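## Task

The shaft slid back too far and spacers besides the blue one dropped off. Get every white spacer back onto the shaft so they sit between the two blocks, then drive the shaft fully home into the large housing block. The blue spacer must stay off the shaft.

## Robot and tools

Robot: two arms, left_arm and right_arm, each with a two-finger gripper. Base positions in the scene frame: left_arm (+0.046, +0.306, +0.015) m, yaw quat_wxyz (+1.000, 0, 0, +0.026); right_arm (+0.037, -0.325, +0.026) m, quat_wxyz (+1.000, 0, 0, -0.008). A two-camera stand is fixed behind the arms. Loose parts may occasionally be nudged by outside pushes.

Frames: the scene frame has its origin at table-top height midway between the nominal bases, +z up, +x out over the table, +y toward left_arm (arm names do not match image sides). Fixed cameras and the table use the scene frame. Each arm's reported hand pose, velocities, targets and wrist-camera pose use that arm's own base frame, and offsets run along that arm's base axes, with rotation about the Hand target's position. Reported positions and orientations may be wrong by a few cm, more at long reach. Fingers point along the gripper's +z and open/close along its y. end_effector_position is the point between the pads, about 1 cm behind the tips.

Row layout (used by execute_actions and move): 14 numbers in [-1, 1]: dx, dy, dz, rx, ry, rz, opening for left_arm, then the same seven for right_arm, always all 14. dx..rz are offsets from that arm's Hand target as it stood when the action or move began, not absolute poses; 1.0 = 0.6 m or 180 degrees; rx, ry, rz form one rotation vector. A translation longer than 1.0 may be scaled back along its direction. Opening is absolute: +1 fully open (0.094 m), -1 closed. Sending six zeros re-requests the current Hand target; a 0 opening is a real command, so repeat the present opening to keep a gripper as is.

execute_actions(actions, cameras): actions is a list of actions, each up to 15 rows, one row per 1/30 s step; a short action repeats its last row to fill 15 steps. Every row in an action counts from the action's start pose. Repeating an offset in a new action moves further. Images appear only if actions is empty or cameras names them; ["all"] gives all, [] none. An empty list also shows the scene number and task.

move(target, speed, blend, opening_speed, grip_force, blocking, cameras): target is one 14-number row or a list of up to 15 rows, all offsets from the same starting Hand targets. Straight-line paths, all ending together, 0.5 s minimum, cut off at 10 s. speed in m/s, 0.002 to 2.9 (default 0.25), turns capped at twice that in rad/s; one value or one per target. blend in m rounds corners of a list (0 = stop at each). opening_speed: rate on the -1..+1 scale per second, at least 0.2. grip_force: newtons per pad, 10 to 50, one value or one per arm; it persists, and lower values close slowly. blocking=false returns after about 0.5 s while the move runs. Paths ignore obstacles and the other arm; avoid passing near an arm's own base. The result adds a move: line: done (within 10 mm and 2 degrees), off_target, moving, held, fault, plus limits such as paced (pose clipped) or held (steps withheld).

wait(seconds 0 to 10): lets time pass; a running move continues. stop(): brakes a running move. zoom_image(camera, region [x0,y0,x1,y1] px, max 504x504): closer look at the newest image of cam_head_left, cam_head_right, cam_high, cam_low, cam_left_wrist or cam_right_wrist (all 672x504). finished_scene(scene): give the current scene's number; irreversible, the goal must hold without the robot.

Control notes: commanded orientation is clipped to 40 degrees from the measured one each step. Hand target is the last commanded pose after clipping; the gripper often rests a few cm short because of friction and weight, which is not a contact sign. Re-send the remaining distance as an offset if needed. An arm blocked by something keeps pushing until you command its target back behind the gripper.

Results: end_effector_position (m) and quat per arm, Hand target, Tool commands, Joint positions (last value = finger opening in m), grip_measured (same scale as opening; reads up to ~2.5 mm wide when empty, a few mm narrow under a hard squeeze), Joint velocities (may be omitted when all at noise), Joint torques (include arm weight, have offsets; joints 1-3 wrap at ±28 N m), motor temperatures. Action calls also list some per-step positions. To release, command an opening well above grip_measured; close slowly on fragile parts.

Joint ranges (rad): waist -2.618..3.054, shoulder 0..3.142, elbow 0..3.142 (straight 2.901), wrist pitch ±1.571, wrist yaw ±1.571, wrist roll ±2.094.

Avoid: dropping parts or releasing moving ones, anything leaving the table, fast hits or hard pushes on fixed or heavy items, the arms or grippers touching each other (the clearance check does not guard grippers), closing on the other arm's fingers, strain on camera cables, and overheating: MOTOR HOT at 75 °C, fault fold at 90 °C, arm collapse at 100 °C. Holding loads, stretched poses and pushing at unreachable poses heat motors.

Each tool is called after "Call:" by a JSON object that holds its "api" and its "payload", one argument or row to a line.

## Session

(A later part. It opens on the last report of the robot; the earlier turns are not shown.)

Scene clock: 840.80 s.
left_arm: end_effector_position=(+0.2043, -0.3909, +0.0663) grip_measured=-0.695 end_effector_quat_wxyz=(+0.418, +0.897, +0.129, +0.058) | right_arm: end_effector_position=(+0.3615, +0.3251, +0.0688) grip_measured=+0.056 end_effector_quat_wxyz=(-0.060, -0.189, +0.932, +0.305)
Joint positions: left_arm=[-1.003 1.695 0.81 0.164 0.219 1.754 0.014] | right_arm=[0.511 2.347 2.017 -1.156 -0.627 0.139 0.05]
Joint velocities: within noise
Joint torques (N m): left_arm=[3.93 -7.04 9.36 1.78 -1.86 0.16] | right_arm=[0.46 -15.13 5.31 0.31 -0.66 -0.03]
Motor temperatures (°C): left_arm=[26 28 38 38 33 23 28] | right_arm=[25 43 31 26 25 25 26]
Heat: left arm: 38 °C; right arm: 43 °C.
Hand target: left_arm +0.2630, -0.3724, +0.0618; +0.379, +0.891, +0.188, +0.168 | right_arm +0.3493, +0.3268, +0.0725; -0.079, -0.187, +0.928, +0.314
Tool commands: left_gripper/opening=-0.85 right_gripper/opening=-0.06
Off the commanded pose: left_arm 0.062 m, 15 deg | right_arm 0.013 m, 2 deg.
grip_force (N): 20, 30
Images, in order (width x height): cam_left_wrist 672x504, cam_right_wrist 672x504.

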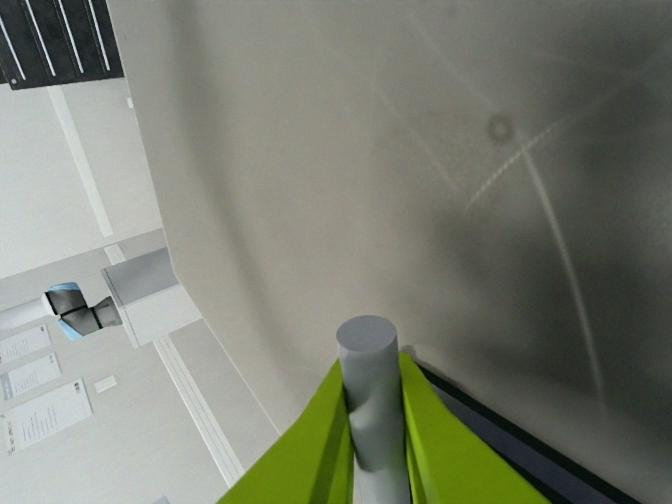

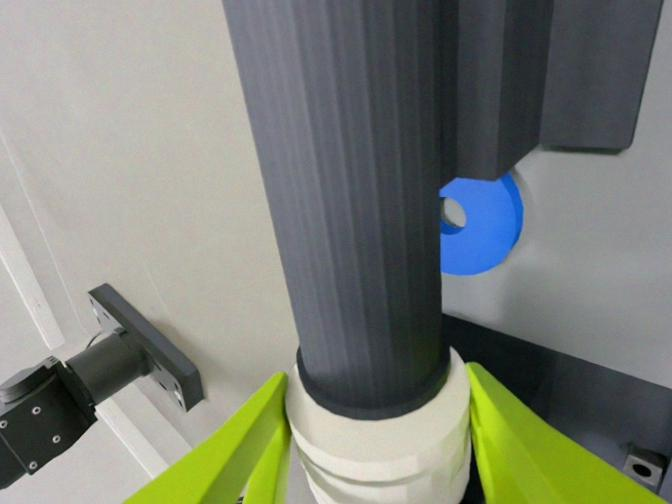

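Call:
{"api": "execute_actions", "payload": {
  "actions": [
    [[0.0145,0.0045,0,0.0056,-0.0086,0.0122,-0.85,0,0,0,0,0,0,-0.06]]
  ]
}}

Call:
{"api": "execute_actions", "payload": {
  "actions": [
    [[0.0145,0.0045,0,0.0056,-0.0086,0.0122,-0.85,0,0,0,0,0,0,-0.06]]
  ],
  "cameras": ["cam_right_wrist", "cam_head_right"]
}}

Call:
{"api": "zoom_image", "payload": {
  "camera": "cam_right_wrist",
  "region": [350, 444, 410, 504]
}}

Call:
{"api": "zoom_image", "payload": {
  "camera": "cam_head_right",
  "region": [308, 146, 354, 192]
}}

Scene clock: 842.50 s.
left_arm: end_effector_position=(+0.2052, -0.3907, +0.0660) grip_measured=-0.695 end_effector_quat_wxyz=(+0.412, +0.899, +0.132, +0.064) | right_arm: end_effector_position=(+0.3615, +0.3251, +0.0688) grip_measured=+0.056 end_effector_quat_wxyz=(-0.060, -0.188, +0.932, +0.305)
Joint positions: left_arm=[-1.009 1.695 0.817 0.151 0.197 1.751 0.014] | right_arm=[0.511 2.347 2.017 -1.156 -0.627 0.139 0.05]
Joint torques (N m): left_arm=[4.52 -6.94 9.35 1.85 -2.09 0.17] | right_arm=[0.47 -15.13 5.31 0.31 -0.67 -0.03]
Heat: left arm: 38 °C; right arm: 43 °C.
Hand target: left_arm +0.2718, -0.3697, +0.0618; +0.370, +0.888, +0.198, +0.189 | right_arm +0.3493, +0.3268, +0.0725; -0.079, -0.187, +0.928, +0.313
Off the commanded pose: left_arm 0.070 m, 17 deg | right_arm 0.013 m, 2 deg.
grip_force (N): 20, 30
Step readings (end_effector_position of left_arm | right_arm):
0: (+0.2043, -0.3909, +0.0663) | (+0.3615, +0.3251, +0.0688)
1: (+0.2047, -0.3907, +0.0662) | (+0.3615, +0.3251, +0.0688)
2: (+0.2047, -0.3908, +0.0662) | (+0.3615, +0.3251, +0.0688)
4: (+0.2049, -0.3907, +0.0661) | (+0.3615, +0.3251, +0.0688)
8: (+0.2050, -0.3907, +0.0660) | (+0.3615, +0.3251, +0.0688)
15: (+0.2051, -0.3907, +0.0659) | (+0.3615, +0.3251, +0.0688)

Scene clock: 843.23 s.
left_arm: end_effector_position=(+0.2068, -0.3905, +0.0658) grip_measured=-0.695 end_effector_quat_wxyz=(+0.407, +0.900, +0.137, +0.075) | right_arm: end_effector_position=(+0.3615, +0.3251, +0.0688) grip_measured=+0.056 end_effector_quat_wxyz=(-0.060, -0.188, +0.932, +0.305)
Joint positions: left_arm=[-1.019 1.695 0.822 0.142 0.165 1.748 0.014] | right_arm=[0.511 2.347 2.017 -1.156 -0.627 0.139 0.05]
Joint torques (N m): left_arm=[5.22 -6.63 9.55 1.88 -2.24 0.18] | right_arm=[0.47 -15.13 5.3 0.31 -0.66 -0.03]
Heat: left arm: 38 °C; right arm: 43 °C.
Hand target: left_arm +0.2804, -0.3669, +0.0617; +0.361, +0.884, +0.208, +0.209 | right_arm +0.3493, +0.3268, +0.0725; -0.079, -0.187, +0.928, +0.313
Off the commanded pose: left_arm 0.077 m, 18 deg | right_arm 0.013 m, 2 deg.
grip_force (N): 20, 30
Step readings (end_effector_position of left_arm | right_arm):
0: (+0.2052, -0.3907, +0.0660) | (+0.3615, +0.3251, +0.0688)
1: (+0.2055, -0.3904, +0.0658) | (+0.3615, +0.3251, +0.0688)
2: (+0.2056, -0.3906, +0.0660) | (+0.3615, +0.3251, +0.0688)
4: (+0.2059, -0.3905, +0.0659) | (+0.3615, +0.3251, +0.0688)
8: (+0.2064, -0.3906, +0.0659) | (+0.3615, +0.3251, +0.0688)
15: (+0.2066, -0.3905, +0.0658) | (+0.3615, +0.3251, +0.0688)
Images, in order (width x height): cam_head_right 672x504, cam_right_wrist 672x504.

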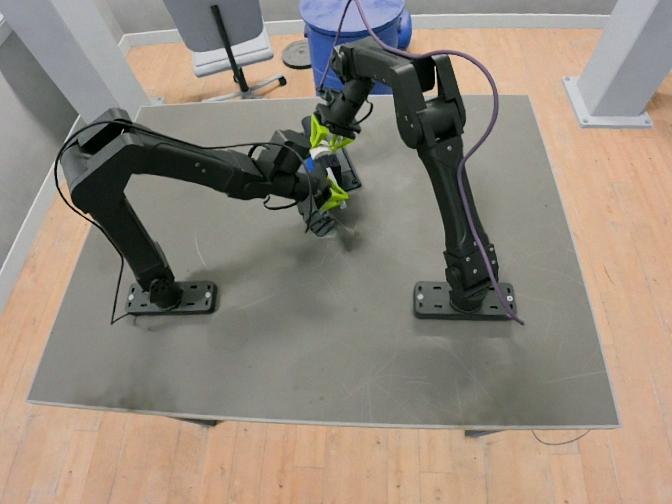

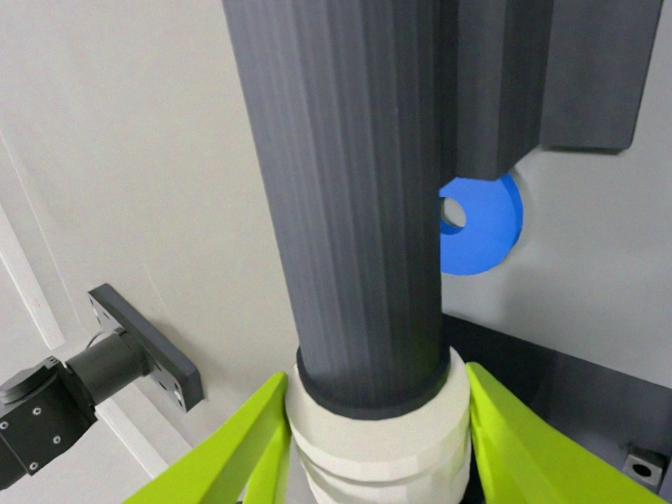

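Scaled by 8.400 from the camera's 672x504 image, which has a finer 960x720 frame.

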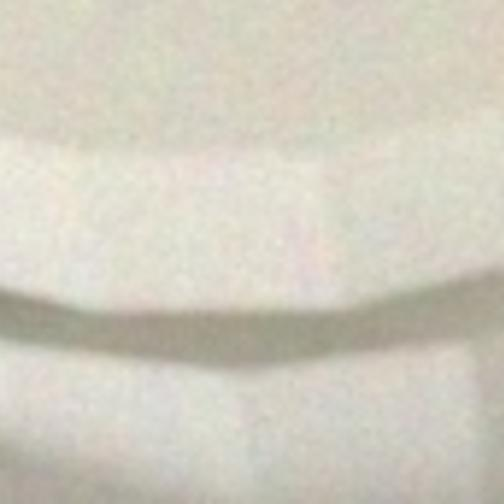

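Scaled by 10.957 from the camera's 672x504 image, which has a finer 960x720 frame.

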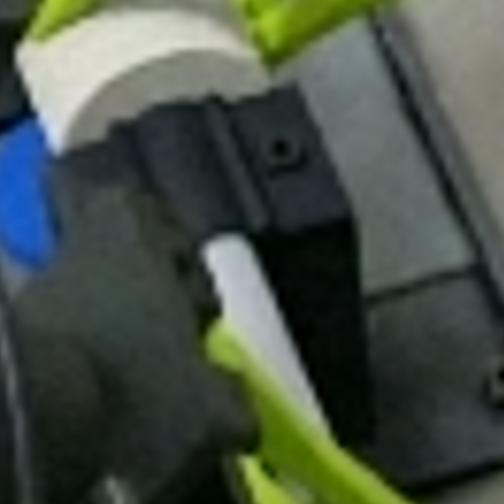

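Call:
{"api": "execute_actions", "payload": {
  "actions": [
    [[0.0145,0.0045,0,0.0056,-0.0086,0.0122,-0.85,0,0,0,0,0,0,-0.06]]
  ],
  "cameras": ["cam_right_wrist"]
}}

Call:
{"api": "zoom_image", "payload": {
  "camera": "cam_right_wrist",
  "region": [350, 444, 410, 504]
}}

Call:
{"api": "zoom_image", "payload": {
  "camera": "cam_right_wrist",
  "region": [270, 320, 490, 504]
}}

Scene clock: 844.87 s.
left_arm: end_effector_position=(+0.2229, -0.3857, +0.0662) grip_measured=-0.695 end_effector_quat_wxyz=(+0.394, +0.899, +0.155, +0.114) | right_arm: end_effector_position=(+0.3616, +0.3251, +0.0688) grip_measured=+0.056 end_effector_quat_wxyz=(-0.060, -0.188, +0.932, +0.305)
Joint positions: left_arm=[-1.02 1.7 0.835 0.138 0.072 1.747 0.014] | right_arm=[0.511 2.347 2.017 -1.156 -0.627 0.14 0.05]
Joint torques (N m): left_arm=[4.93 -5.18 10 2 -1.97 0.16] | right_arm=[0.47 -15.12 5.31 0.31 -0.66 -0.03]
Heat: left arm: 39 °C; right arm: 43 °C.
Hand target: left_arm +0.2890, -0.3643, +0.0616; +0.352, +0.881, +0.219, +0.230 | right_arm +0.3493, +0.3268, +0.0725; -0.079, -0.187, +0.928, +0.314
Off the commanded pose: left_arm 0.070 m, 16 deg | right_arm 0.013 m, 2 deg.
grip_force (N): 20, 30
Step readings (end_effector_position of left_arm | right_arm):
0: (+0.2069, -0.3904, +0.0657) | (+0.3615, +0.3251, +0.0688)
1: (+0.2071, -0.3903, +0.0656) | (+0.3615, +0.3251, +0.0688)
2: (+0.2072, -0.3905, +0.0659) | (+0.3615, +0.3251, +0.0688)
4: (+0.2085, -0.3901, +0.0659) | (+0.3615, +0.3251, +0.0688)
8: (+0.2185, -0.3868, +0.0663) | (+0.3616, +0.3251, +0.0688)
15: (+0.2229, -0.3857, +0.0663) | (+0.3616, +0.3251, +0.0688)
Images, in order (width x height): cam_right_wrist 672x504.

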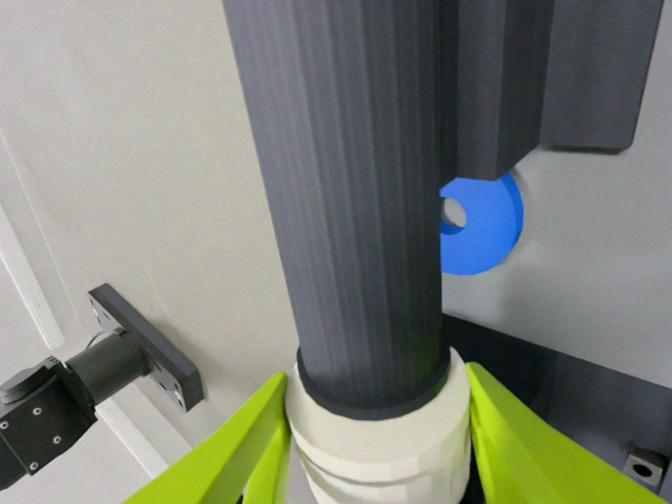

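Scaled by 8.400 from the camera's 672x504 image, which has a finer 960x720 frame.

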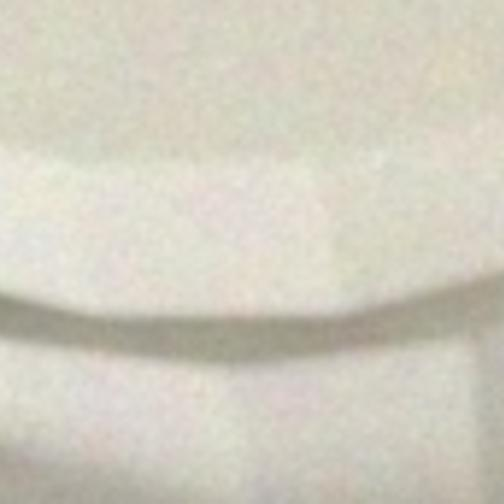

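Scaled by 2.291 from the camera's 672x504 image, which has a finer 960x720 frame.

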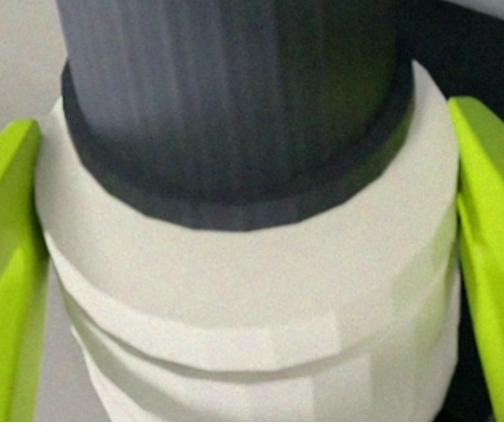

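Call:
{"api": "execute_actions", "payload": {
  "actions": [],
  "cameras": ["cam_left_wrist", "cam_head_right", "cam_high", "cam_low"]
}}

Call:
{"api": "zoom_image", "payload": {
  "camera": "cam_high",
  "region": [290, 200, 370, 290]
}}

Call:
{"api": "zoom_image", "payload": {
  "camera": "cam_low",
  "region": [290, 215, 360, 268]
}}

Call:
{"api": "zoom_image", "payload": {
  "camera": "cam_head_right",
  "region": [308, 146, 354, 192]
}}

Scene clock: 845.50 s.
left_arm: end_effector_position=(+0.2229, -0.3857, +0.0662) grip_measured=-0.695 end_effector_quat_wxyz=(+0.394, +0.899, +0.155, +0.114) | right_arm: end_effector_position=(+0.3616, +0.3251, +0.0688) grip_measured=+0.056 end_effector_quat_wxyz=(-0.060, -0.188, +0.932, +0.305)
Joint positions: left_arm=[-1.02 1.7 0.835 0.138 0.072 1.747 0.014] | right_arm=[0.511 2.347 2.017 -1.156 -0.627 0.14 0.05]
Joint velocities: within noise
Joint torques (N m): left_arm=[4.93 -5.18 10 2 -1.98 0.16] | right_arm=[0.44 -15.13 5.31 0.3 -0.67 -0.04]
Motor temperatures (°C): left_arm=[26 28 38 39 34 23 28] | right_arm=[25 43 31 26 25 25 26]
Heat: left arm: 39 °C; right arm: 43 °C.
Hand target: left_arm +0.2890, -0.3643, +0.0616; +0.352, +0.881, +0.219, +0.230 | right_arm +0.3493, +0.3268, +0.0725; -0.079, -0.187, +0.928, +0.314
Tool commands: left_gripper/opening=-0.85 right_gripper/opening=-0.06
Off the commanded pose: left_arm 0.070 m, 16 deg | right_arm 0.013 m, 2 deg.
grip_force (N): 20, 30
Images, in order (width x height): cam_head_right 672x504, cam_high 672x504, cam_low 672x504, cam_left_wrist 672x504.

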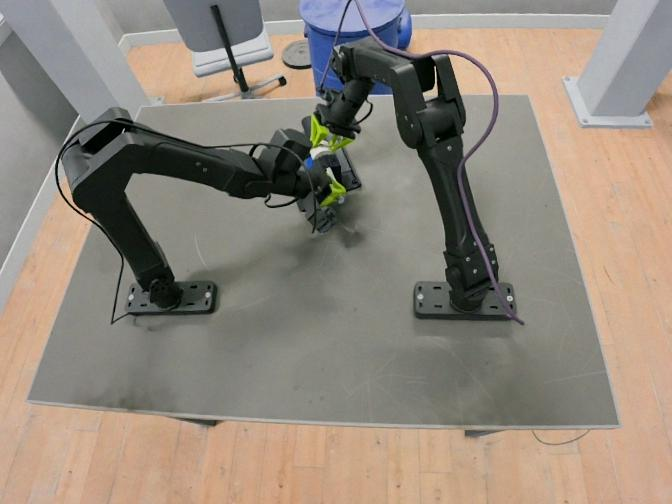

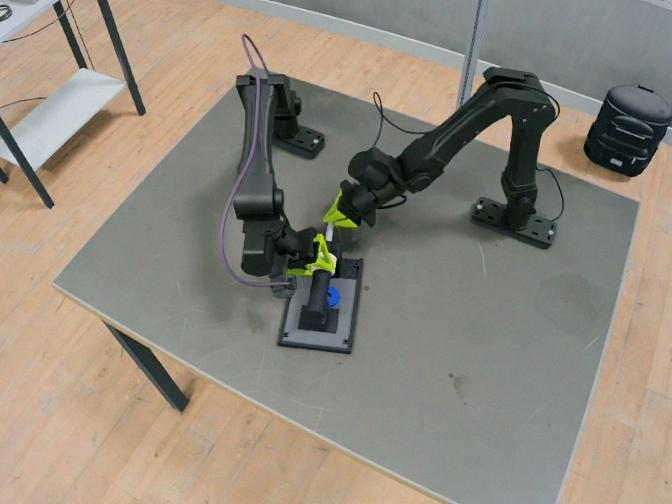

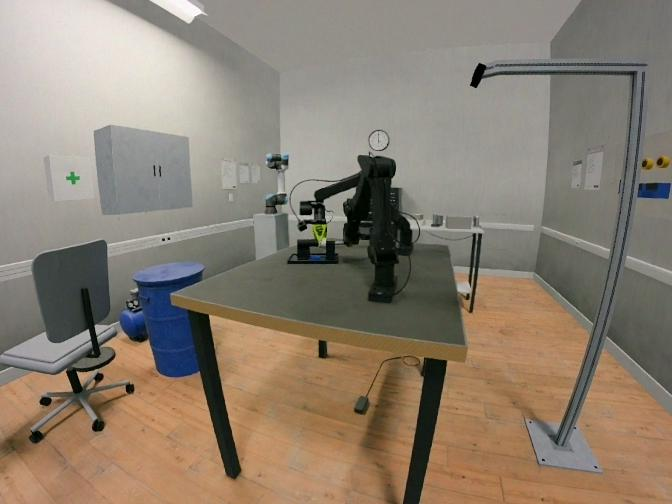

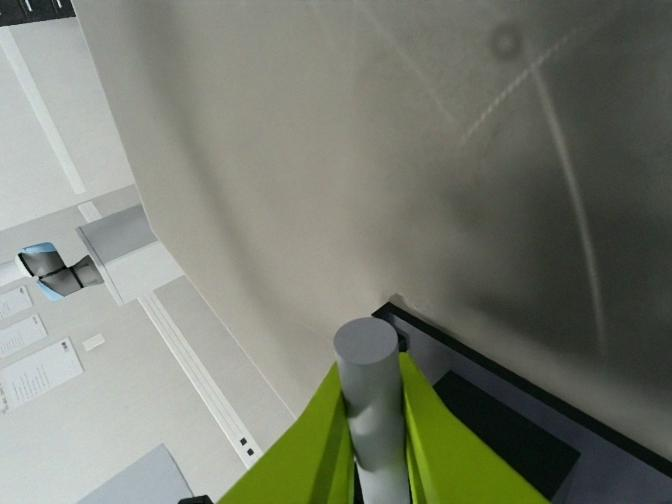

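Scaled by 5.600 from the camera's 672x504 image, which has a finer 960x720 frame.

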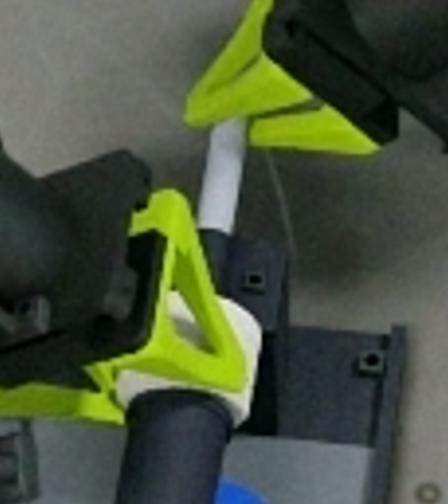

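Scaled by 7.200 from the camera's 672x504 image, which has a finer 960x720 frame.

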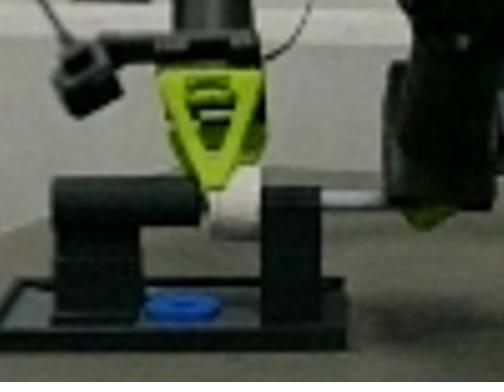

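Scaled by 10.957 from the camera's 672x504 image, which has a finer 960x720 frame.

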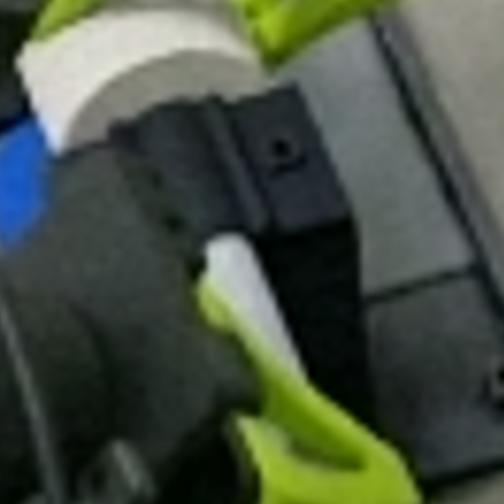

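Call:
{"api": "execute_actions", "payload": {
  "actions": [
    [[0,0,0,0,0,0,-0.85,0,0,0.008,0,0,0,-0.06]]
  ]
}}

Call:
{"api": "move", "payload": {
  "target": [0,0,0,0,0,0,-0.85,0,0,0,0,0,0,0.12],
  "opening_speed": 0.3,
  "cameras": ["cam_right_wrist"]
}}

Scene clock: 847.53 s.
left_arm: end_effector_position=(+0.2229, -0.3857, +0.0662) grip_measured=-0.695 end_effector_quat_wxyz=(+0.394, +0.899, +0.155, +0.114) | right_arm: end_effector_position=(+0.3616, +0.3251, +0.0688) grip_measured=+0.056 end_effector_quat_wxyz=(-0.060, -0.188, +0.932, +0.305)
Joint positions: left_arm=[-1.02 1.7 0.835 0.138 0.072 1.747 0.014] | right_arm=[0.511 2.347 2.017 -1.156 -0.627 0.14 0.05]
Joint torques (N m): left_arm=[4.92 -5.19 10 2 -1.98 0.17] | right_arm=[0.47 -15.38 6.35 0.14 -0.66 -0.03]
Heat: left arm: 39 °C; right arm: 43 °C.
Hand target: left_arm +0.2890, -0.3643, +0.0616; +0.352, +0.881, +0.219, +0.230 | right_arm +0.3493, +0.3268, +0.0773; -0.079, -0.187, +0.928, +0.314
Off the commanded pose: left_arm 0.070 m, 16 deg | right_arm 0.015 m, 2 deg.
grip_force (N): 20, 30
Step readings (end_effector_position of left_arm | right_arm):
0: (+0.2229, -0.3857, +0.0662) | (+0.3616, +0.3251, +0.0688)
1: (+0.2229, -0.3857, +0.0662) | (+0.3616, +0.3251, +0.0688)
2: (+0.2229, -0.3857, +0.0662) | (+0.3616, +0.3251, +0.0688)
4: (+0.2229, -0.3857, +0.0662) | (+0.3616, +0.3251, +0.0688)
8: (+0.2229, -0.3857, +0.0662) | (+0.3616, +0.3251, +0.0688)
15: (+0.2229, -0.3857, +0.0662) | (+0.3616, +0.3251, +0.0688)

Scene clock: 848.63 s.
left_arm: end_effector_position=(+0.2263, -0.3848, +0.0663) grip_measured=-0.696 end_effector_quat_wxyz=(+0.391, +0.898, +0.159, +0.122) | right_arm: end_effector_position=(+0.3550, +0.3222, +0.0688) grip_measured=+0.118 end_effector_quat_wxyz=(-0.076, -0.183, +0.932, +0.302)
Joint positions: left_arm=[-1.019 1.703 0.838 0.138 0.056 1.747 0.014] | right_arm=[0.511 2.347 2.017 -1.189 -0.632 0.14 0.053]
Joint torques (N m): left_arm=[4.82 -5.05 9.98 2.02 -1.85 0.17] | right_arm=[0.46 -15.34 6.27 0.41 -0.61 -0.05]
Heat: left arm: 39 °C; right arm: 43 °C.
Hand target: left_arm +0.2891, -0.3643, +0.0618; +0.352, +0.880, +0.219, +0.230 | right_arm +0.3493, +0.3268, +0.0773; -0.079, -0.187, +0.928, +0.313
Off the commanded pose: left_arm 0.066 m, 15 deg | right_arm 0.011 m, 2 deg.
grip_force (N): 20, 30
move: off_target (left_arm, right_arm)
Images, in order (width x height): cam_right_wrist 672x504.

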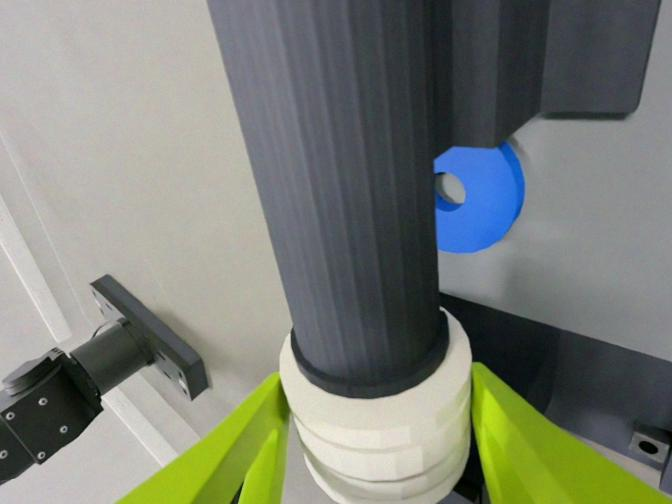

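Call:
{"api": "zoom_image", "payload": {
  "camera": "cam_right_wrist",
  "region": [260, 290, 500, 504]
}}

Scaled by 2.100 from the camera's 672x504 image, which has a finer 960x720 frame.

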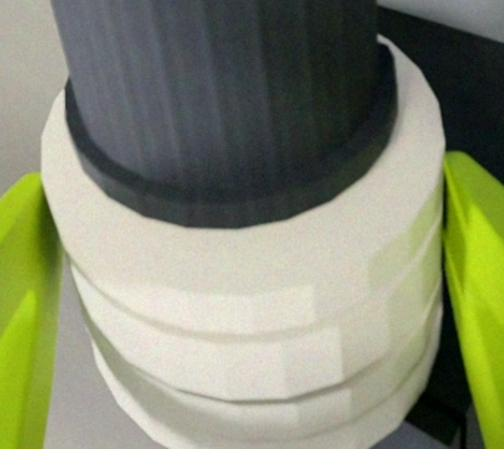

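Call:
{"api": "move", "payload": {
  "target": [0,0,0,0,0,0,-0.85,0,0,0,0,0,0,0.4],
  "opening_speed": 0.6,
  "cameras": ["cam_right_wrist"]
}}

Scene clock: 850.27 s.
left_arm: end_effector_position=(+0.2263, -0.3848, +0.0663) grip_measured=-0.696 end_effector_quat_wxyz=(+0.391, +0.898, +0.159, +0.122) | right_arm: end_effector_position=(+0.3546, +0.3223, +0.0690) grip_measured=+0.398 end_effector_quat_wxyz=(-0.077, -0.183, +0.932, +0.303)
Joint positions: left_arm=[-1.019 1.703 0.838 0.138 0.056 1.747 0.014] | right_arm=[0.511 2.347 2.017 -1.19 -0.633 0.14 0.066]
Joint torques (N m): left_arm=[4.82 -5.04 9.96 2.02 -1.85 0.16] | right_arm=[0.46 -15.34 6.28 0.41 -0.6 -0.05]
Heat: left arm: 39 °C; right arm: 43 °C.
Hand target: left_arm +0.2891, -0.3643, +0.0618; +0.352, +0.880, +0.219, +0.230 | right_arm +0.3493, +0.3268, +0.0773; -0.079, -0.187, +0.928, +0.314
Off the commanded pose: left_arm 0.066 m, 15 deg | right_arm 0.011 m, 1 deg.
grip_force (N): 20, 30
move: off_target (left_arm, right_arm)
Images, in order (width x height): cam_right_wrist 672x504.

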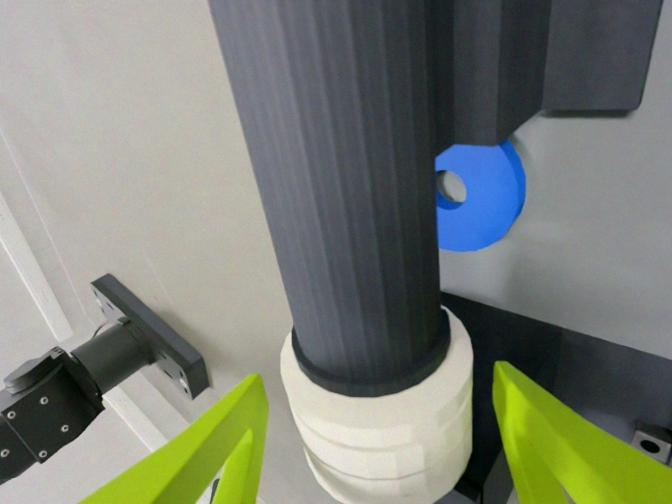

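Call:
{"api": "move", "payload": {
  "target": [0,0,0,0,0,0,-0.85,0.0546,-0.116,0.174,0,0,0,0.4],
  "speed": 0.12,
  "cameras": ["cam_right_wrist", "cam_high"]
}}

Scene clock: 852.10 s.
left_arm: end_effector_position=(+0.2263, -0.3848, +0.0663) grip_measured=-0.696 end_effector_quat_wxyz=(+0.391, +0.898, +0.159, +0.122) | right_arm: end_effector_position=(+0.3841, +0.2559, +0.1514) grip_measured=+0.398 end_effector_quat_wxyz=(-0.055, -0.157, +0.936, +0.311)
Joint positions: left_arm=[-1.019 1.703 0.838 0.138 0.056 1.747 0.014] | right_arm=[0.349 2.329 2.312 -1.549 -0.643 0.017 0.066]
Joint torques (N m): left_arm=[4.82 -5.05 9.96 2.03 -1.85 0.16] | right_arm=[-0.31 -18.99 7.2 0.33 -0.6 -0.14]
Heat: left arm: 39 °C; right arm: 43 °C.
Hand target: left_arm +0.2891, -0.3643, +0.0618; +0.352, +0.880, +0.219, +0.230 | right_arm +0.3820, +0.2572, +0.1817; -0.079, -0.187, +0.928, +0.313
Off the commanded pose: left_arm 0.066 m, 15 deg | right_arm 0.030 m, 5 deg.
joint sent to its limit (right arm) — joint 4 (wrist pitch), lower limit. The joint targets are off in orientation, not in position.
grip_force (N): 20, 30
move: off_target (left_arm, right_arm)
Images, in order (width x height): cam_high 672x504, cam_right_wrist 672x504.

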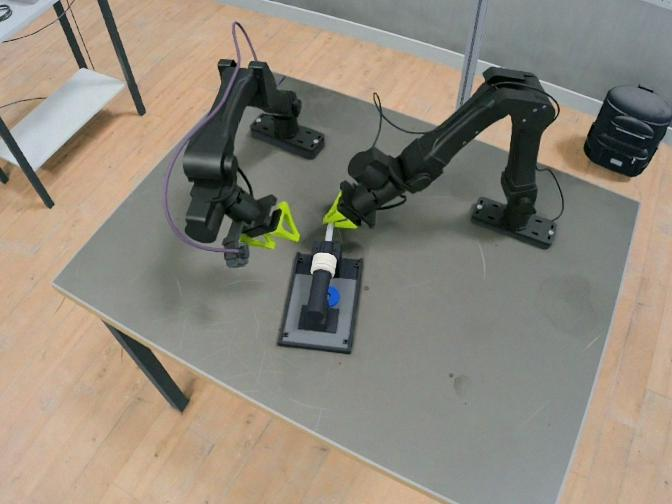

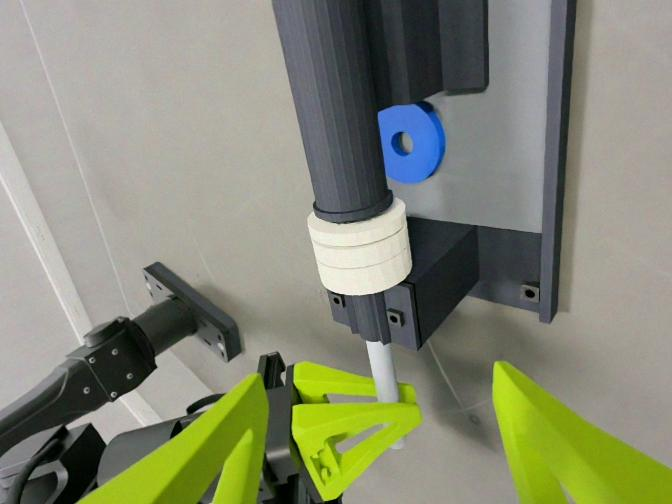

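Call:
{"api": "zoom_image", "payload": {
  "camera": "cam_right_wrist",
  "region": [280, 180, 500, 470]
}}

Scaled by 1.738 from the camera's 672x504 image, which has a finer 960x720 frame.

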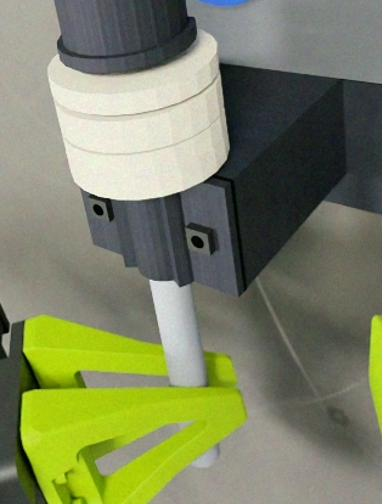

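Call:
{"api": "zoom_image", "payload": {
  "camera": "cam_right_wrist",
  "region": [300, 190, 420, 300]
}}

Scaled by 4.200 from the camera's 672x504 image, which has a finer 960x720 frame.

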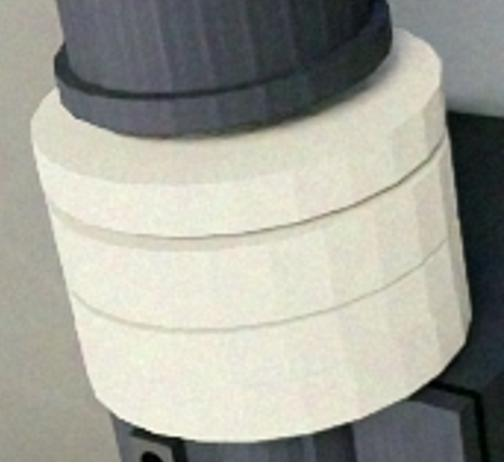

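Call:
{"api": "zoom_image", "payload": {
  "camera": "cam_high",
  "region": [260, 200, 400, 360]
}}

Scaled by 3.150 from the camera's 672x504 image, which has a finer 960x720 frame.

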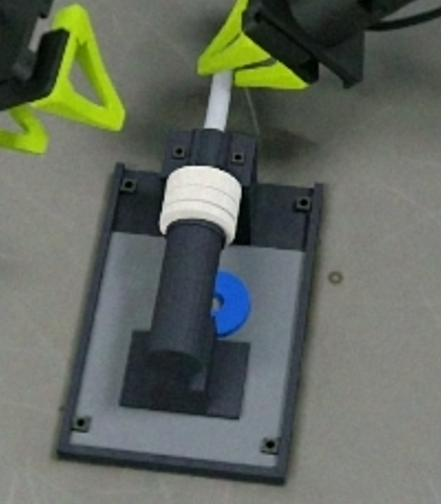

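Call:
{"api": "execute_actions", "payload": {
  "actions": [
    [[-0.035,-0.0114,0.0025,-0.008,0.0148,-0.022,-0.85,0,0,0,0,0,0,0.4]]
  ]
}}

Call:
{"api": "execute_actions", "payload": {
  "actions": [
    [[-0.035,-0.0114,0.0025,-0.008,0.0148,-0.022,-0.85,0,0,0,0,0,0,0.4]]
  ]
}}

Scene clock: 862.40 s.
left_arm: end_effector_position=(+0.2252, -0.3853, +0.0663) grip_measured=-0.696 end_effector_quat_wxyz=(+0.392, +0.898, +0.158, +0.120) | right_arm: end_effector_position=(+0.3841, +0.2559, +0.1514) grip_measured=+0.398 end_effector_quat_wxyz=(-0.055, -0.157, +0.936, +0.311)
Joint positions: left_arm=[-1.02 1.703 0.838 0.137 0.059 1.746 0.014] | right_arm=[0.349 2.329 2.312 -1.549 -0.643 0.017 0.066]
Joint torques (N m): left_arm=[3.32 -5.97 9.16 1.98 -1.29 0.12] | right_arm=[-0.29 -19 7.2 0.32 -0.61 -0.14]
Heat: left arm: 39 °C; right arm: 44 °C.
Hand target: left_arm +0.2681, -0.3712, +0.0633; +0.366, +0.888, +0.199, +0.194 | right_arm +0.3821, +0.2571, +0.1817; -0.079, -0.187, +0.928, +0.313
Off the commanded pose: left_arm 0.045 m, 10 deg | right_arm 0.030 m, 5 deg.
joint sent to its limit (right arm) — joint 4 (wrist pitch), lower limit. The joint targets are off in orientation, not in position.
grip_force (N): 20, 30
Step readings (end_effector_position of left_arm | right_arm):
0: (+0.2263, -0.3848, +0.0663) | (+0.3841, +0.2559, +0.1514)
1: (+0.2252, -0.3853, +0.0663) | (+0.3841, +0.2559, +0.1514)
2: (+0.2252, -0.3853, +0.0663) | (+0.3841, +0.2559, +0.1514)
4: (+0.2252, -0.3853, +0.0663) | (+0.3841, +0.2559, +0.1514)
8: (+0.2252, -0.3853, +0.0663) | (+0.3841, +0.2559, +0.1514)
15: (+0.2252, -0.3853, +0.0663) | (+0.3841, +0.2559, +0.1514)

Scene clock: 863.10 s.
left_arm: end_effector_position=(+0.2240, -0.3859, +0.0662) grip_measured=-0.696 end_effector_quat_wxyz=(+0.393, +0.898, +0.158, +0.118) | right_arm: end_effector_position=(+0.3841, +0.2559, +0.1514) grip_measured=+0.398 end_effector_quat_wxyz=(-0.055, -0.157, +0.936, +0.311)
Joint positions: left_arm=[-1.022 1.703 0.838 0.137 0.063 1.745 0.014] | right_arm=[0.349 2.329 2.312 -1.549 -0.643 0.017 0.066]
Joint torques (N m): left_arm=[1.81 -7.09 8.18 1.93 -0.7 0.09] | right_arm=[-0.28 -18.99 7.21 0.32 -0.62 -0.14]
Heat: left arm: 39 °C; right arm: 45 °C.
Hand target: left_arm +0.2472, -0.3780, +0.0648; +0.379, +0.894, +0.179, +0.159 | right_arm +0.3821, +0.2571, +0.1817; -0.079, -0.187, +0.928, +0.313
Off the commanded pose: left_arm 0.024 m, 6 deg | right_arm 0.030 m, 5 deg.
joint sent to its limit (right arm) — joint 4 (wrist pitch), lower limit. The joint targets are off in orientation, not in position.
grip_force (N): 20, 30
Step readings (end_effector_position of left_arm | right_arm):
0: (+0.2252, -0.3853, +0.0663) | (+0.3841, +0.2559, +0.1514)
1: (+0.2241, -0.3859, +0.0662) | (+0.3841, +0.2559, +0.1514)
2: (+0.2240, -0.3859, +0.0662) | (+0.3841, +0.2559, +0.1514)
4: (+0.2240, -0.3859, +0.0662) | (+0.3841, +0.2559, +0.1514)
8: (+0.2240, -0.3859, +0.0662) | (+0.3841, +0.2559, +0.1514)
15: (+0.2240, -0.3859, +0.0662) | (+0.3841, +0.2559, +0.1514)

Call:
{"api": "execute_actions", "payload": {
  "actions": [
    [[-0.018,-0.0058,0.012,-0.004,0.0074,-0.011,-0.85,0,0,0,0,0,0,0.4]]
  ]
}}

Scene clock: 864.17 s.
left_arm: end_effector_position=(+0.2232, -0.3860, +0.0660) grip_measured=-0.696 end_effector_quat_wxyz=(+0.392, +0.899, +0.157, +0.116) | right_arm: end_effector_position=(+0.3841, +0.2559, +0.1514) grip_measured=+0.398 end_effector_quat_wxyz=(-0.055, -0.157, +0.936, +0.311)
Joint positions: left_arm=[-1.022 1.702 0.838 0.135 0.065 1.743 0.014] | right_arm=[0.349 2.329 2.312 -1.549 -0.643 0.017 0.066]
Joint torques (N m): left_arm=[0.95 -9.09 8.8 1.66 -0.41 0.06] | right_arm=[-0.29 -19 7.21 0.32 -0.62 -0.13]
Heat: left arm: 39 °C; right arm: 45 °C.
Hand target: left_arm +0.2363, -0.3815, +0.0719; +0.385, +0.896, +0.169, +0.140 | right_arm +0.3821, +0.2571, +0.1817; -0.079, -0.187, +0.928, +0.313
Off the commanded pose: left_arm 0.015 m, 3 deg | right_arm 0.030 m, 5 deg.
joint sent to its limit (right arm) — joint 4 (wrist pitch), lower limit. The joint targets are off in orientation, not in position.
grip_force (N): 20, 30
Step readings (end_effector_position of left_arm | right_arm):
0: (+0.2240, -0.3859, +0.0662) | (+0.3841, +0.2559, +0.1514)
1: (+0.2233, -0.3860, +0.0661) | (+0.3841, +0.2559, +0.1514)
2: (+0.2232, -0.3860, +0.0660) | (+0.3841, +0.2559, +0.1514)
4: (+0.2232, -0.3860, +0.0660) | (+0.3841, +0.2559, +0.1514)
8: (+0.2232, -0.3860, +0.0660) | (+0.3841, +0.2559, +0.1514)
15: (+0.2232, -0.3860, +0.0660) | (+0.3841, +0.2559, +0.1514)

Call:
{"api": "move", "payload": {
  "target": [0,0,0.004,0,0,0,-0.55,0,0,0,0,0,0,0.4],
  "opening_speed": 0.4,
  "cameras": ["cam_left_wrist"]
}}

Scene clock: 865.40 s.
left_arm: end_effector_position=(+0.2308, -0.3807, +0.0651) grip_measured=-0.553 end_effector_quat_wxyz=(+0.383, +0.899, +0.165, +0.135) | right_arm: end_effector_position=(+0.3841, +0.2559, +0.1514) grip_measured=+0.398 end_effector_quat_wxyz=(-0.055, -0.157, +0.936, +0.311)
Joint positions: left_arm=[-1.018 1.702 0.839 0.128 0.024 1.749 0.021] | right_arm=[0.349 2.329 2.312 -1.549 -0.643 0.017 0.066]
Joint torques (N m): left_arm=[0.58 -9.51 9.22 1.62 -0.06 0.01] | right_arm=[-0.28 -18.99 7.2 0.32 -0.62 -0.14]
Heat: left arm: 39 °C; right arm: 45 °C.
Hand target: left_arm +0.2363, -0.3814, +0.0743; +0.385, +0.896, +0.169, +0.140 | right_arm +0.3821, +0.2571, +0.1817; -0.079, -0.187, +0.928, +0.313
Off the commanded pose: left_arm 0.011 m, 1 deg | right_arm 0.030 m, 5 deg.
joint sent to its limit (right arm) — joint 4 (wrist pitch), lower limit. The joint targets are off in orientation, not in position.
grip_force (N): 20, 30
move: off_target (left_arm, right_arm)
Images, in order (width x height): cam_left_wrist 672x504.

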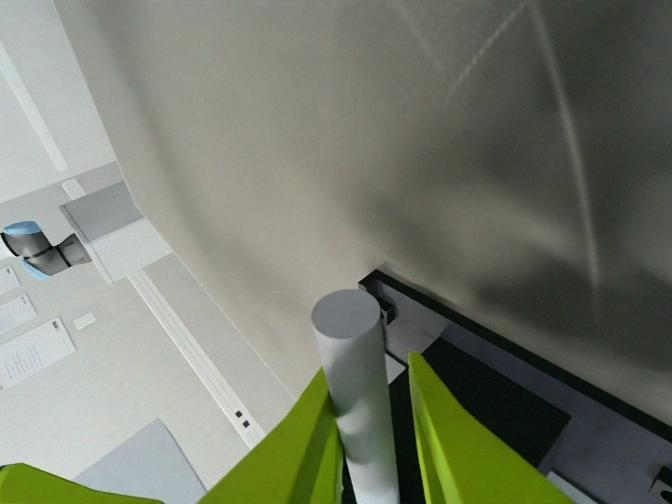

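Call:
{"api": "move", "payload": {
  "target": [0,0,0,0,0,0,0.0,0,0,0,0,0,0,0.4],
  "opening_speed": 0.6,
  "cameras": ["cam_left_wrist", "cam_right_wrist"]
}}

Scene clock: 867.50 s.
left_arm: end_effector_position=(+0.2310, -0.3788, +0.0634) grip_measured=-0.003 end_effector_quat_wxyz=(+0.378, +0.900, +0.167, +0.136) | right_arm: end_effector_position=(+0.3841, +0.2559, +0.1514) grip_measured=+0.398 end_effector_quat_wxyz=(-0.055, -0.157, +0.936, +0.311)
Joint positions: left_arm=[-1.018 1.702 0.839 0.119 0.018 1.75 0.047] | right_arm=[0.349 2.329 2.312 -1.549 -0.643 0.017 0.066]
Joint torques (N m): left_arm=[0.58 -9.51 9.22 1.7 0 0] | right_arm=[-0.29 -19.02 7.2 0.32 -0.61 -0.14]
Heat: left arm: 39 °C; right arm: 45 °C.
Hand target: left_arm +0.2363, -0.3814, +0.0743; +0.385, +0.896, +0.169, +0.140 | right_arm +0.3821, +0.2571, +0.1817; -0.079, -0.187, +0.928, +0.313
Off the commanded pose: left_arm 0.012 m, 1 deg | right_arm 0.030 m, 5 deg.
joint sent to its limit (right arm) — joint 4 (wrist pitch), lower limit. The joint targets are off in orientation, not in position.
grip_force (N): 20, 30
move: off_target (left_arm, right_arm)
Images, in order (width x height): cam_left_wrist 672x504, cam_right_wrist 672x504.

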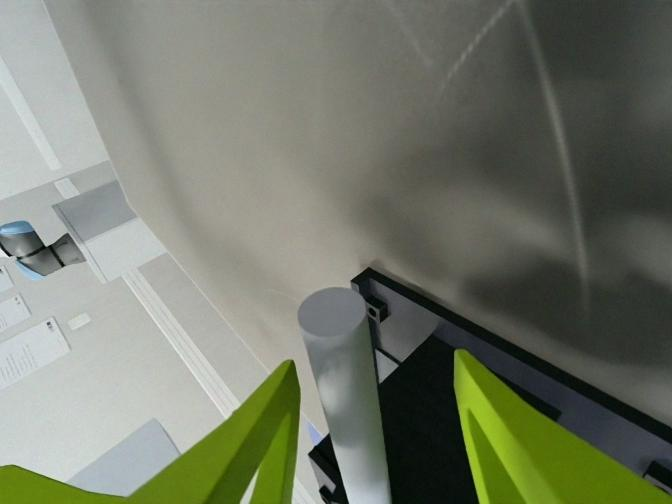

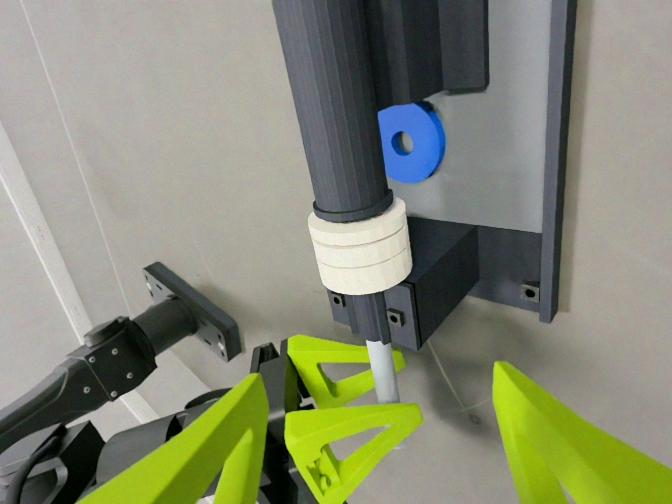

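Call:
{"api": "move", "payload": {
  "target": [-0.069,0.133,0.133,0,0,0,0.1,0,0,0,0,0,0,0.4],
  "speed": 0.15,
  "cameras": ["cam_left_wrist", "cam_right_wrist", "cam_high"]
}}

Scene clock: 869.53 s.
left_arm: end_effector_position=(+0.1978, -0.3057, +0.1556) grip_measured=+0.097 end_effector_quat_wxyz=(+0.388, +0.894, +0.169, +0.146) | right_arm: end_effector_position=(+0.3841, +0.2559, +0.1514) grip_measured=+0.398 end_effector_quat_wxyz=(-0.055, -0.157, +0.936, +0.311)
Joint positions: left_arm=[-0.985 1.211 0.79 -0.295 0.029 1.77 0.052] | right_arm=[0.349 2.329 2.312 -1.549 -0.643 0.017 0.066]
Joint torques (N m): left_arm=[0.49 -5.71 7.5 1.73 0.11 0.01] | right_arm=[-0.29 -18.99 7.19 0.32 -0.62 -0.14]
Heat: left arm: 39 °C; right arm: 45 °C.
Hand target: left_arm +0.1949, -0.3016, +0.1541; +0.385, +0.896, +0.169, +0.140 | right_arm +0.3821, +0.2571, +0.1817; -0.079, -0.187, +0.928, +0.313
Off the commanded pose: left_arm 0.005 m, 1 deg | right_arm 0.030 m, 5 deg.
joint sent to its limit (right arm) — joint 4 (wrist pitch), lower limit. The joint targets are off in orientation, not in position.
grip_force (N): 20, 30
move: off_target (right_arm)
Images, in order (width x height): cam_high 672x504, cam_left_wrist 672x504, cam_right_wrist 672x504.

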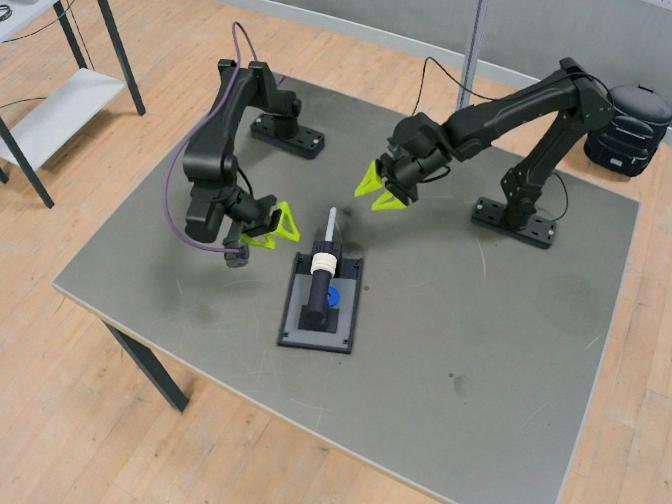

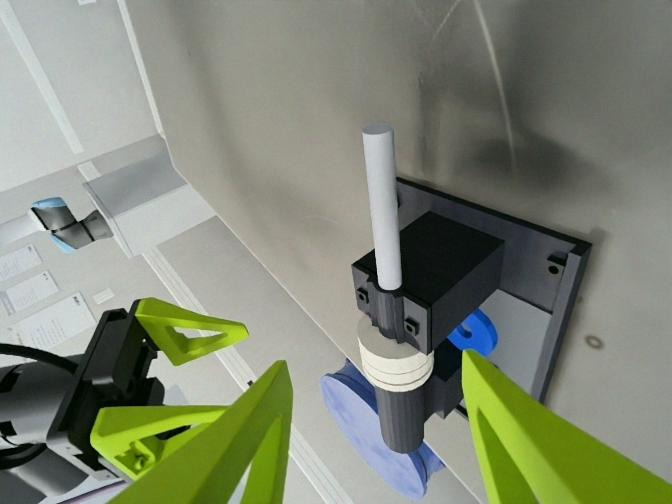

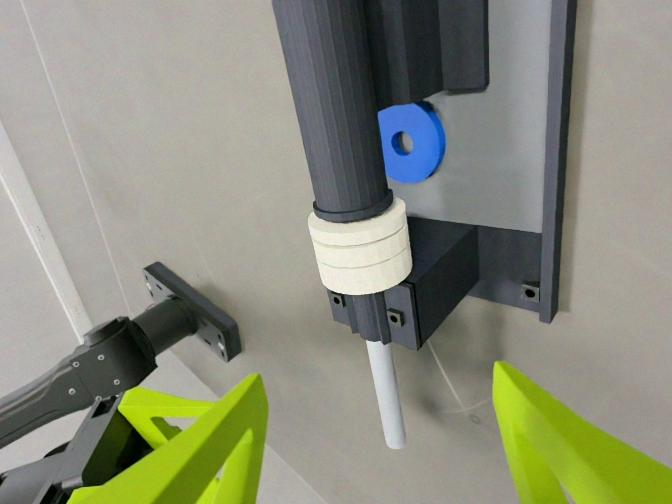

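Call:
{"api": "zoom_image", "payload": {
  "camera": "cam_left_wrist",
  "region": [340, 280, 460, 420]
}}

Call:
{"api": "zoom_image", "payload": {
  "camera": "cam_right_wrist",
  "region": [300, 190, 420, 460]
}}

Scaled by 3.600 from the camera's 672x504 image, which has a finer 960x720 frame.

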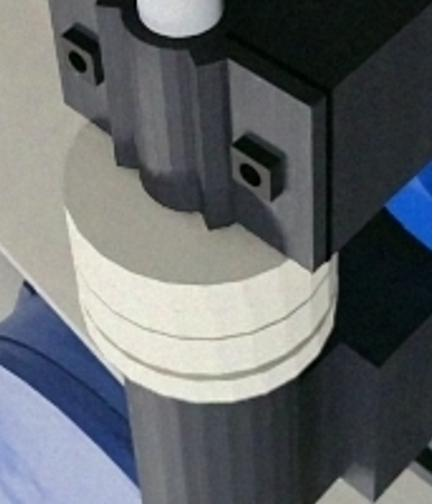

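Scaled by 1.867 from the camera's 672x504 image, which has a finer 960x720 frame.

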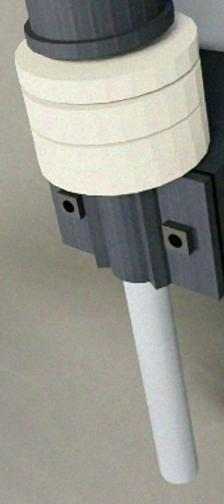

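Call:
{"api": "zoom_image", "payload": {
  "camera": "cam_right_wrist",
  "region": [305, 215, 365, 300]
}}

Call:
{"api": "zoom_image", "payload": {
  "camera": "cam_right_wrist",
  "region": [355, 215, 415, 300]
}}

Scaled by 5.929 from the camera's 672x504 image, which has a finer 960x720 frame.

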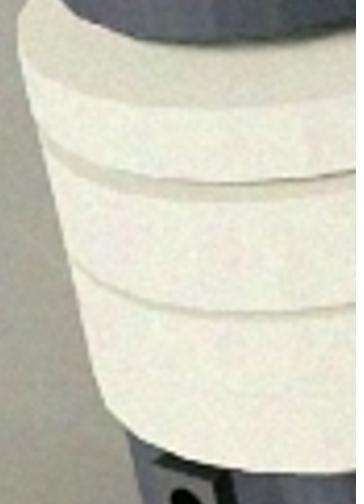

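Scaled by 5.929 from the camera's 672x504 image, which has a finer 960x720 frame.

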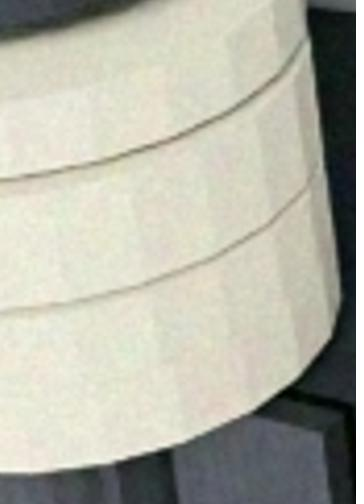

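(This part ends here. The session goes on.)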